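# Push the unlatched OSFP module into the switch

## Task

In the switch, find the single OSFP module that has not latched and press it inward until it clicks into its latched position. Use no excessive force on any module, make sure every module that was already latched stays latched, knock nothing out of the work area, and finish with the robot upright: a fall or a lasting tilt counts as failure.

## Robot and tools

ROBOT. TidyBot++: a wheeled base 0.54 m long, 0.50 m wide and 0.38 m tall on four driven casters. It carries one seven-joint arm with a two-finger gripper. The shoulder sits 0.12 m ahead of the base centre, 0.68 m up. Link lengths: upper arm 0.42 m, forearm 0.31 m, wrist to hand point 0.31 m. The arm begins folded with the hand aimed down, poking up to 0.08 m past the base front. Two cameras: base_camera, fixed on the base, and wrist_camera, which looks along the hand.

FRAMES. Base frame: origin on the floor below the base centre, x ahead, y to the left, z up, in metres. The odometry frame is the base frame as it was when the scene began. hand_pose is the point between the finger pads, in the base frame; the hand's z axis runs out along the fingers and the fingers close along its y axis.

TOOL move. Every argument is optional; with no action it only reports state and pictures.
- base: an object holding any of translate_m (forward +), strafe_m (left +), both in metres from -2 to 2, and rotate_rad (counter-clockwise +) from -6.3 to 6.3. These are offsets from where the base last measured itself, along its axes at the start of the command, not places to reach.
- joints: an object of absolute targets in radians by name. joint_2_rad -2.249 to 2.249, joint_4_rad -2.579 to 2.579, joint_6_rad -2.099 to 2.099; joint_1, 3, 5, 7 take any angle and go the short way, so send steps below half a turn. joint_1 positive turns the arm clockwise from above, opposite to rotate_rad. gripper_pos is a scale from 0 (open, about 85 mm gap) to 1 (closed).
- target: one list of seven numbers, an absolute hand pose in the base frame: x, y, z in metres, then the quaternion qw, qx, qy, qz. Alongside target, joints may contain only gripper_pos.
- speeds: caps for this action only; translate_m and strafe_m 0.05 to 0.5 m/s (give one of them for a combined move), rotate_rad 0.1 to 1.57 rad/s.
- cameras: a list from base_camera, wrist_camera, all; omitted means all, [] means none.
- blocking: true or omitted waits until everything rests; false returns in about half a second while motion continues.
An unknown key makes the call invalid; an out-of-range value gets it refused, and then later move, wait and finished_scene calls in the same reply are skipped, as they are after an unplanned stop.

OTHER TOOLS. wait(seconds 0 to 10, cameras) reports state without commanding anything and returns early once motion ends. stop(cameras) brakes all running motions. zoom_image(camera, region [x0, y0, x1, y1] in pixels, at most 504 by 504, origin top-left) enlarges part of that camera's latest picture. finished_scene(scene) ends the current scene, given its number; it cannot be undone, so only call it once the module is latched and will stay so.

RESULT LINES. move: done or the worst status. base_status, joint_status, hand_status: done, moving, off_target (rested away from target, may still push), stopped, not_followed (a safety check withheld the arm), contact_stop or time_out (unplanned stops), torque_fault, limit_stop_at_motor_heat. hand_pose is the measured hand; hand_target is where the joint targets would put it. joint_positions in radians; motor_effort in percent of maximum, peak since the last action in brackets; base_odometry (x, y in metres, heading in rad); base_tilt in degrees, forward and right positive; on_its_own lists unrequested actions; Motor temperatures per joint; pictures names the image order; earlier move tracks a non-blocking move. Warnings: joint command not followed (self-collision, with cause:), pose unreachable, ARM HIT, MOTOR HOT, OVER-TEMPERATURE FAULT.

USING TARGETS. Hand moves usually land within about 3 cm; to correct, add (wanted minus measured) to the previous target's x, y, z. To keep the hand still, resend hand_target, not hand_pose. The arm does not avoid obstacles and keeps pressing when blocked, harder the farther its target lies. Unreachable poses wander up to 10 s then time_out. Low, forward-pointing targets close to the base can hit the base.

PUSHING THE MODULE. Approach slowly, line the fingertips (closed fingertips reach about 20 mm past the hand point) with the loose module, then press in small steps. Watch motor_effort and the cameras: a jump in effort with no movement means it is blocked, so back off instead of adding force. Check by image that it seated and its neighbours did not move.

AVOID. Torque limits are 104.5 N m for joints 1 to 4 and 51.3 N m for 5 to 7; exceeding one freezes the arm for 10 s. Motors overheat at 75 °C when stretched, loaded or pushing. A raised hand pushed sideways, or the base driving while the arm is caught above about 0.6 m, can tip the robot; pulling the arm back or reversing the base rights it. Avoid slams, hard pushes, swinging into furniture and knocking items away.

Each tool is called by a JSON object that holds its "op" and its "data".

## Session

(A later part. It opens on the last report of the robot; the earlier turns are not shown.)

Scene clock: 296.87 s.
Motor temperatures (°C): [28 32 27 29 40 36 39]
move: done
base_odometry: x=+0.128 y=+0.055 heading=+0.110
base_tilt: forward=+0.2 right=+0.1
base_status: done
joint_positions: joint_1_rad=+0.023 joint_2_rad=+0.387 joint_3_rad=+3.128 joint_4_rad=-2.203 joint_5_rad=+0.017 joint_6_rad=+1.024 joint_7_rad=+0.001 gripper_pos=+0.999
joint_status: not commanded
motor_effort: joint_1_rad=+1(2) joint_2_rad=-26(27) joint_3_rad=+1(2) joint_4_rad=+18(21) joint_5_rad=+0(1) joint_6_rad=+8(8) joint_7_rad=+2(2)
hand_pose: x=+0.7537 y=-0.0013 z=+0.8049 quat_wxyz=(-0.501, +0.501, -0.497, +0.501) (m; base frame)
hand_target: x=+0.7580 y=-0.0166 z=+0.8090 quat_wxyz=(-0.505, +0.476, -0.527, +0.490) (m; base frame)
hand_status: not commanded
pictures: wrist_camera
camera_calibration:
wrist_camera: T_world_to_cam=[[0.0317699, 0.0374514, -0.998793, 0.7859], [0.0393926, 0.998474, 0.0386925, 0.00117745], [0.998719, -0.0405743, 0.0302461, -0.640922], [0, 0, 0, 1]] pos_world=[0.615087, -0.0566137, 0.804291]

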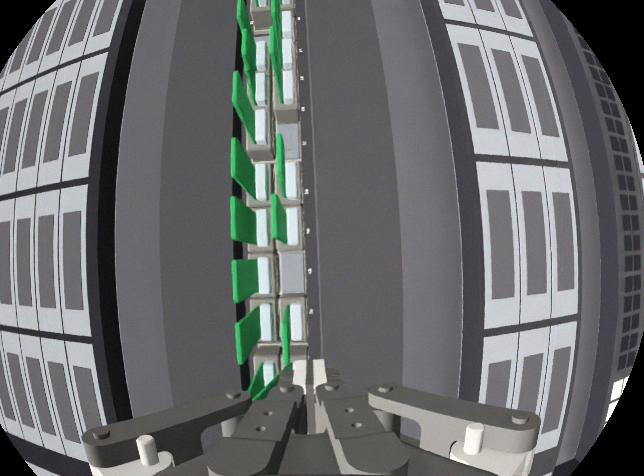

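{"op": "move", "data": {"base": {"translate_m": 0.002}, "speeds": {"translate_m": 0.05}, "cameras": ["wrist_camera"]}}

{"op": "zoom_image", "data": {"camera": "wrist_camera", "region": [255, 330, 315, 390]}}

Scene clock: 299.47 s.
Motor temperatures (°C): [28 32 27 29 40 36 39]
move: done
base_odometry: x=+0.129 y=+0.055 heading=+0.110
base_tilt: forward=+0.2 right=+0.1
base_status: done
joint_positions: joint_1_rad=+0.023 joint_2_rad=+0.386 joint_3_rad=+3.128 joint_4_rad=-2.204 joint_5_rad=+0.017 joint_6_rad=+1.023 joint_7_rad=+0.001 gripper_pos=+0.999
joint_status: not commanded
motor_effort: joint_1_rad=+1(3) joint_2_rad=-25(25) joint_3_rad=+1(2) joint_4_rad=+18(21) joint_5_rad=+0(2) joint_6_rad=+8(9) joint_7_rad=+2(2)
hand_pose: x=+0.7533 y=-0.0012 z=+0.8049 quat_wxyz=(-0.501, +0.501, -0.497, +0.501) (m; base frame)
hand_target: x=+0.7580 y=-0.0166 z=+0.8090 quat_wxyz=(-0.505, +0.476, -0.527, +0.490) (m; base frame)
hand_status: not commanded
pictures: wrist_camera
camera_calibration:
wrist_camera: T_world_to_cam=[[0.0313108, 0.0374981, -0.998806, 0.786264], [0.039271, 0.998478, 0.0387168, 0.00117747], [0.998738, -0.0404364, 0.0297905, -0.640203], [0, 0, 0, 1]] pos_world=[0.61473, -0.0565465, 0.804351]

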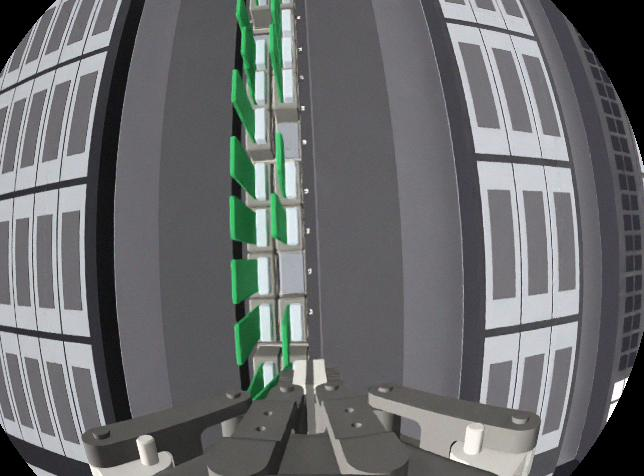

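Scaled by 8.400.

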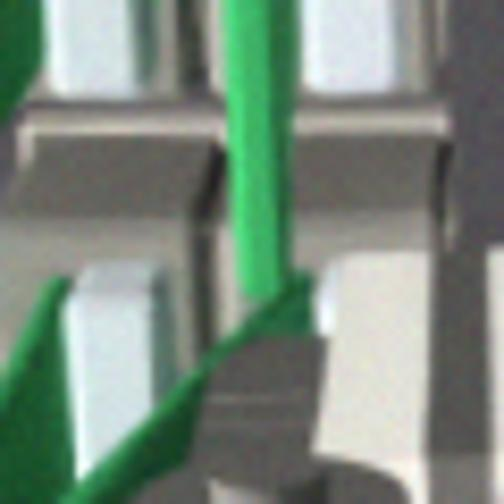

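{"op": "zoom_image", "data": {"camera": "wrist_camera", "region": [256, 338, 312, 366]}}

Scaled by 9.000.

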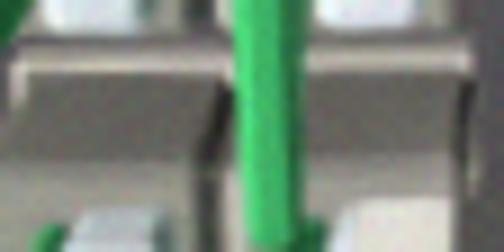

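{"op": "move", "data": {"base": {"translate_m": 0.002}, "speeds": {"translate_m": 0.05}, "cameras": ["wrist_camera"]}}

{"op": "zoom_image", "data": {"camera": "wrist_camera", "region": [256, 338, 312, 366]}}

Scene clock: 309.47 s.
Motor temperatures (°C): [28 32 27 29 40 36 39]
move: done
base_odometry: x=+0.131 y=+0.055 heading=+0.110
base_tilt: forward=+0.2 right=+0.1
base_status: done
joint_positions: joint_1_rad=+0.023 joint_2_rad=+0.383 joint_3_rad=+3.128 joint_4_rad=-2.208 joint_5_rad=+0.017 joint_6_rad=+1.022 joint_7_rad=+0.001 gripper_pos=+0.999
joint_status: not commanded
motor_effort: joint_1_rad=+1(2) joint_2_rad=-24(27) joint_3_rad=+1(2) joint_4_rad=+17(25) joint_5_rad=+0(1) joint_6_rad=+7(9) joint_7_rad=+2(2)
hand_pose: x=+0.7519 y=-0.0012 z=+0.8050 quat_wxyz=(-0.500, +0.502, -0.497, +0.501) (m; base frame)
hand_target: x=+0.7580 y=-0.0166 z=+0.8090 quat_wxyz=(-0.505, +0.476, -0.527, +0.490) (m; base frame)
hand_status: not commanded
pictures: wrist_camera
camera_calibration:
wrist_camera: T_world_to_cam=[[0.0296718, 0.037446, -0.998858, 0.787631], [0.0393203, 0.998481, 0.0385999, 0.00126201], [0.998786, -0.0404207, 0.0281544, -0.637461], [0, 0, 0, 1]] pos_world=[0.613267, -0.0565203, 0.804631]

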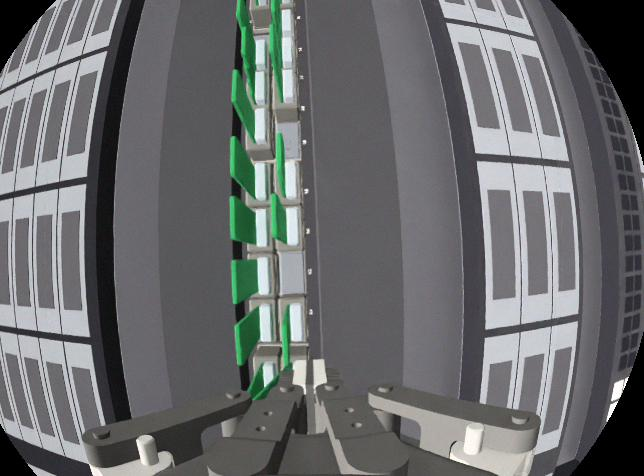

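Scaled by 9.000.

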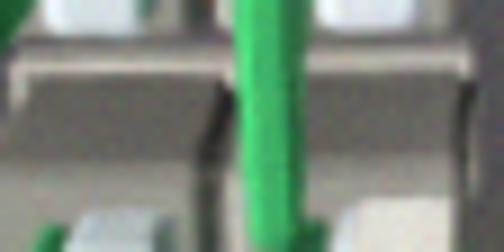

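{"op": "move", "data": {"base": {"translate_m": 0.002}, "speeds": {"translate_m": 0.05}, "cameras": ["wrist_camera"]}}

{"op": "zoom_image", "data": {"camera": "wrist_camera", "region": [256, 338, 312, 366]}}

Scene clock: 327.60 s.
Motor temperatures (°C): [28 32 27 29 40 36 39]
move: done
base_odometry: x=+0.133 y=+0.056 heading=+0.110
base_tilt: forward=+0.2 right=+0.1
base_status: done
joint_positions: joint_1_rad=+0.023 joint_2_rad=+0.379 joint_3_rad=+3.128 joint_4_rad=-2.212 joint_5_rad=+0.017 joint_6_rad=+1.021 joint_7_rad=+0.001 gripper_pos=+0.999
joint_status: not commanded
motor_effort: joint_1_rad=+2(3) joint_2_rad=-24(26) joint_3_rad=+1(1) joint_4_rad=+19(25) joint_5_rad=-1(1) joint_6_rad=+8(9) joint_7_rad=+2(2)
hand_pose: x=+0.7504 y=-0.0011 z=+0.8050 quat_wxyz=(-0.500, +0.502, -0.498, +0.500) (m; base frame)
hand_target: x=+0.7580 y=-0.0166 z=+0.8090 quat_wxyz=(-0.505, +0.476, -0.527, +0.490) (m; base frame)
hand_status: not commanded
pictures: wrist_camera
camera_calibration:
wrist_camera: T_world_to_cam=[[0.0281376, 0.037402, -0.998904, 0.788849], [0.0393627, 0.998483, 0.0384951, 0.00134488], [0.998829, -0.0404027, 0.0266227, -0.634761], [0, 0, 0, 1]] pos_world=[0.611769, -0.0564935, 0.804832]

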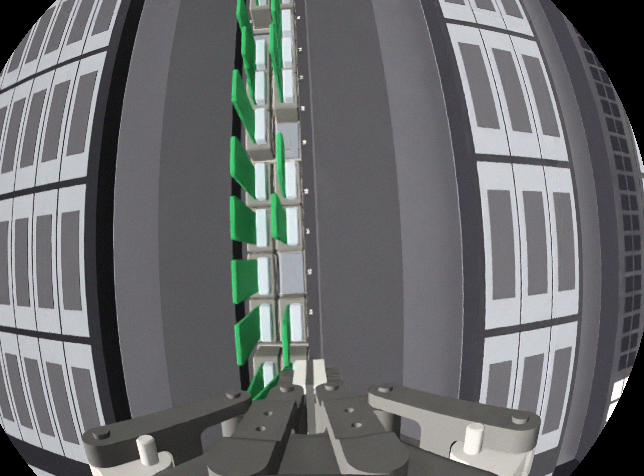

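Scaled by 9.000.

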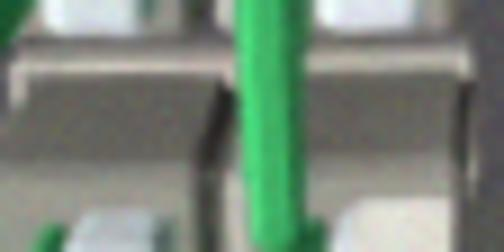

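{"op": "zoom_image", "data": {"camera": "wrist_camera", "region": [258, 340, 282, 364]}}

{"op": "zoom_image", "data": {"camera": "wrist_camera", "region": [286, 340, 310, 364]}}

Scaled by 21.000.

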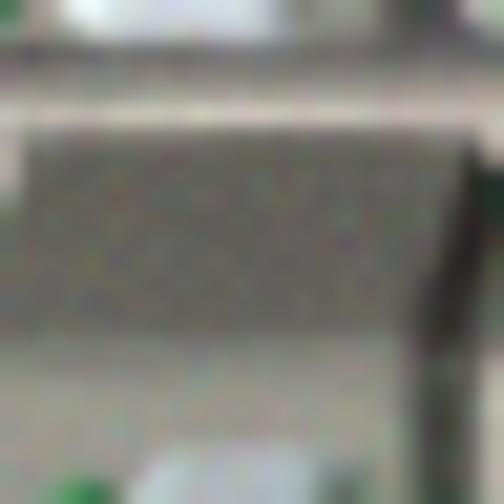

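Scaled by 21.000.

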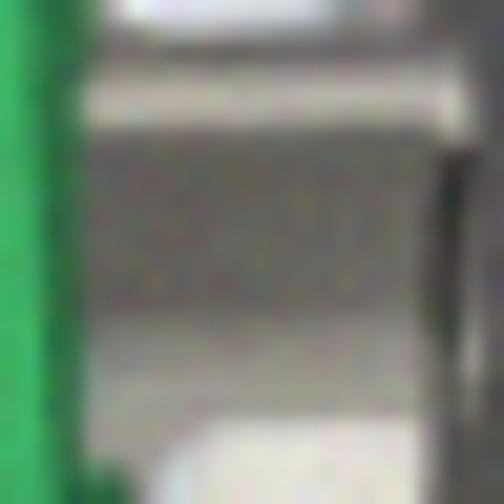

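{"op": "move", "data": {"base": {"translate_m": -0.014}, "speeds": {"translate_m": 0.1}, "cameras": ["wrist_camera"]}}

{"op": "zoom_image", "data": {"camera": "wrist_camera", "region": [255, 330, 311, 386]}}

{"op": "zoom_image", "data": {"camera": "wrist_camera", "region": [245, 280, 315, 350]}}

Scene clock: 344.60 s.
Motor temperatures (°C): [28 32 27 29 40 36 39]
move: done
base_odometry: x=+0.119 y=+0.054 heading=+0.110
base_tilt: forward=+0.2 right=+0.1
base_status: done
joint_positions: joint_1_rad=+0.023 joint_2_rad=+0.386 joint_3_rad=+3.128 joint_4_rad=-2.197 joint_5_rad=+0.016 joint_6_rad=+1.020 joint_7_rad=+0.001 gripper_pos=+0.999
joint_status: not commanded
motor_effort: joint_1_rad=+0(2) joint_2_rad=-28(30) joint_3_rad=-2(2) joint_4_rad=+15(19) joint_5_rad=+1(1) joint_6_rad=+9(9) joint_7_rad=+2(2)
hand_pose: x=+0.7550 y=-0.0021 z=+0.8075 quat_wxyz=(-0.501, +0.500, -0.496, +0.502) (m; base frame)
hand_target: x=+0.7580 y=-0.0166 z=+0.8090 quat_wxyz=(-0.505, +0.476, -0.527, +0.490) (m; base frame)
hand_status: not commanded
pictures: wrist_camera
camera_calibration:
wrist_camera: T_world_to_cam=[[0.0352736, 0.037566, -0.998671, 0.785742], [0.0410835, 0.998394, 0.0390067, 0.000361427], [0.998533, -0.0424048, 0.0336736, -0.644978], [0, 0, 0, 1]] pos_world=[0.6163, -0.0572282, 0.806402]

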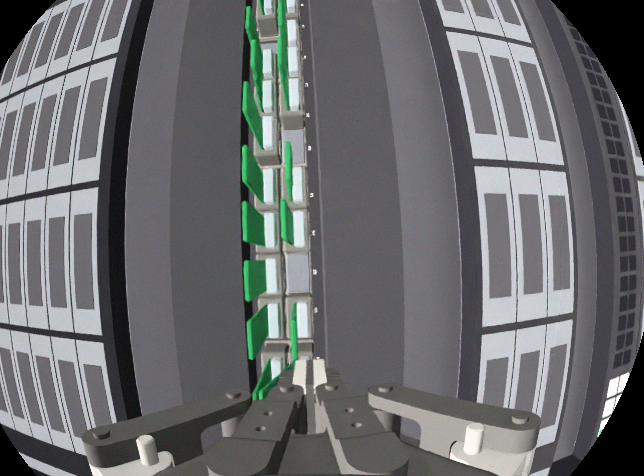

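Scaled by 9.000.

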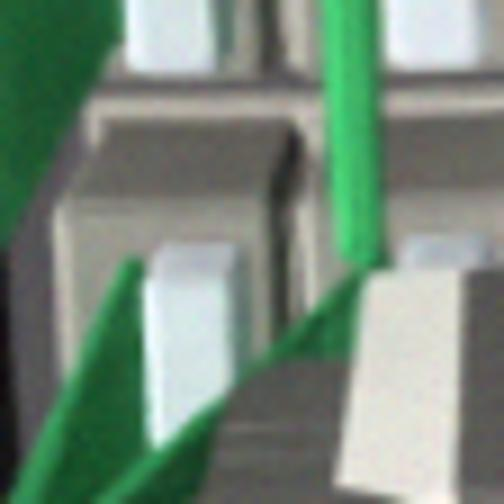

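Scaled by 7.200.

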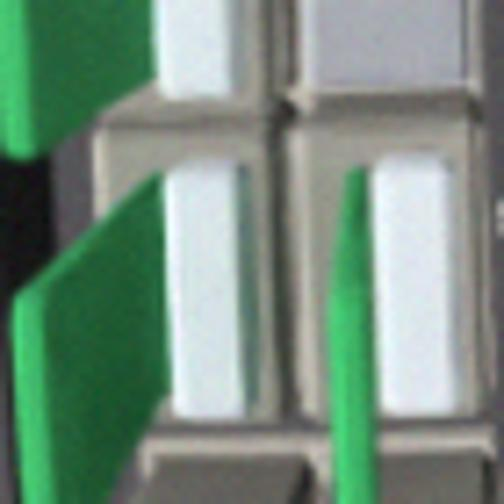

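{"op": "move", "data": {"base": {"translate_m": -0.03}, "joints": {"joint_2_rad": 0.436}, "cameras": ["wrist_camera"]}}

{"op": "zoom_image", "data": {"camera": "wrist_camera", "region": [200, 320, 270, 390]}}

Scene clock: 354.60 s.
Motor temperatures (°C): [28 32 27 29 40 36 39]
move: done
base_odometry: x=+0.089 y=+0.051 heading=+0.110
base_tilt: forward=+0.2 right=+0.1
base_status: done
joint_positions: joint_1_rad=+0.023 joint_2_rad=+0.428 joint_3_rad=+3.128 joint_4_rad=-2.197 joint_5_rad=+0.016 joint_6_rad=+1.019 joint_7_rad=+0.001 gripper_pos=+0.999
joint_status: all done
motor_effort: joint_1_rad=+0(2) joint_2_rad=-29(29) joint_3_rad=+0(2) joint_4_rad=+14(15) joint_5_rad=+1(1) joint_6_rad=+8(9) joint_7_rad=+2(2)
hand_pose: x=+0.7599 y=-0.0023 z=+0.7806 quat_wxyz=(-0.491, +0.510, -0.507, +0.491) (m; base frame)
hand_target: x=+0.7646 y=-0.0168 z=+0.7698 quat_wxyz=(-0.489, +0.490, -0.542, +0.475) (m; base frame)
hand_status: not commanded
pictures: wrist_camera
camera_calibration:
wrist_camera: T_world_to_cam=[[-0.00686354, 0.038545, -0.999233, 0.791163], [0.0427169, 0.998356, 0.0382177, 0.000697116], [0.999064, -0.0424219, -0.00849878, -0.616499], [0, 0, 0, 1]] pos_world=[0.621322, -0.0573444, 0.78529]

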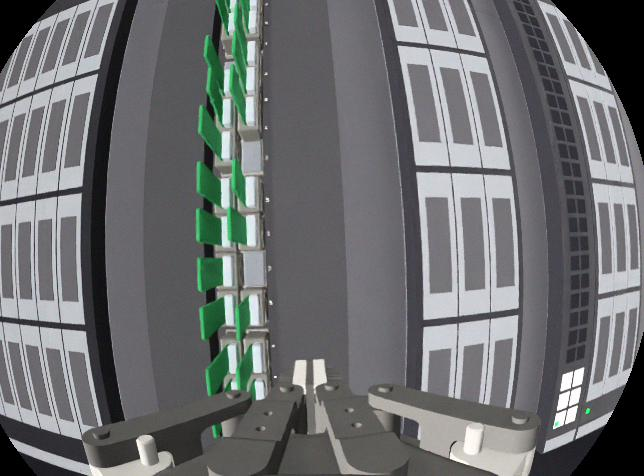

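Scaled by 7.200.

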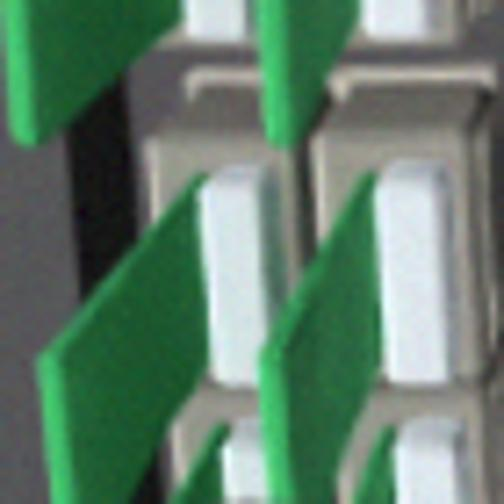

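{"op": "zoom_image", "data": {"camera": "wrist_camera", "region": [222, 326, 270, 350]}}

{"op": "zoom_image", "data": {"camera": "wrist_camera", "region": [222, 366, 270, 390]}}

Scaled by 10.500.

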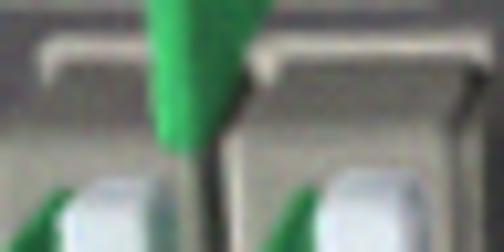

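Scaled by 10.500.

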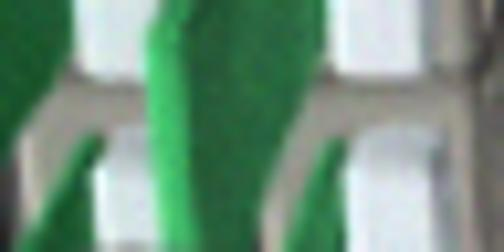

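{"op": "finished_scene", "data": {"scene": 2}}

The scene is finished: the task was done.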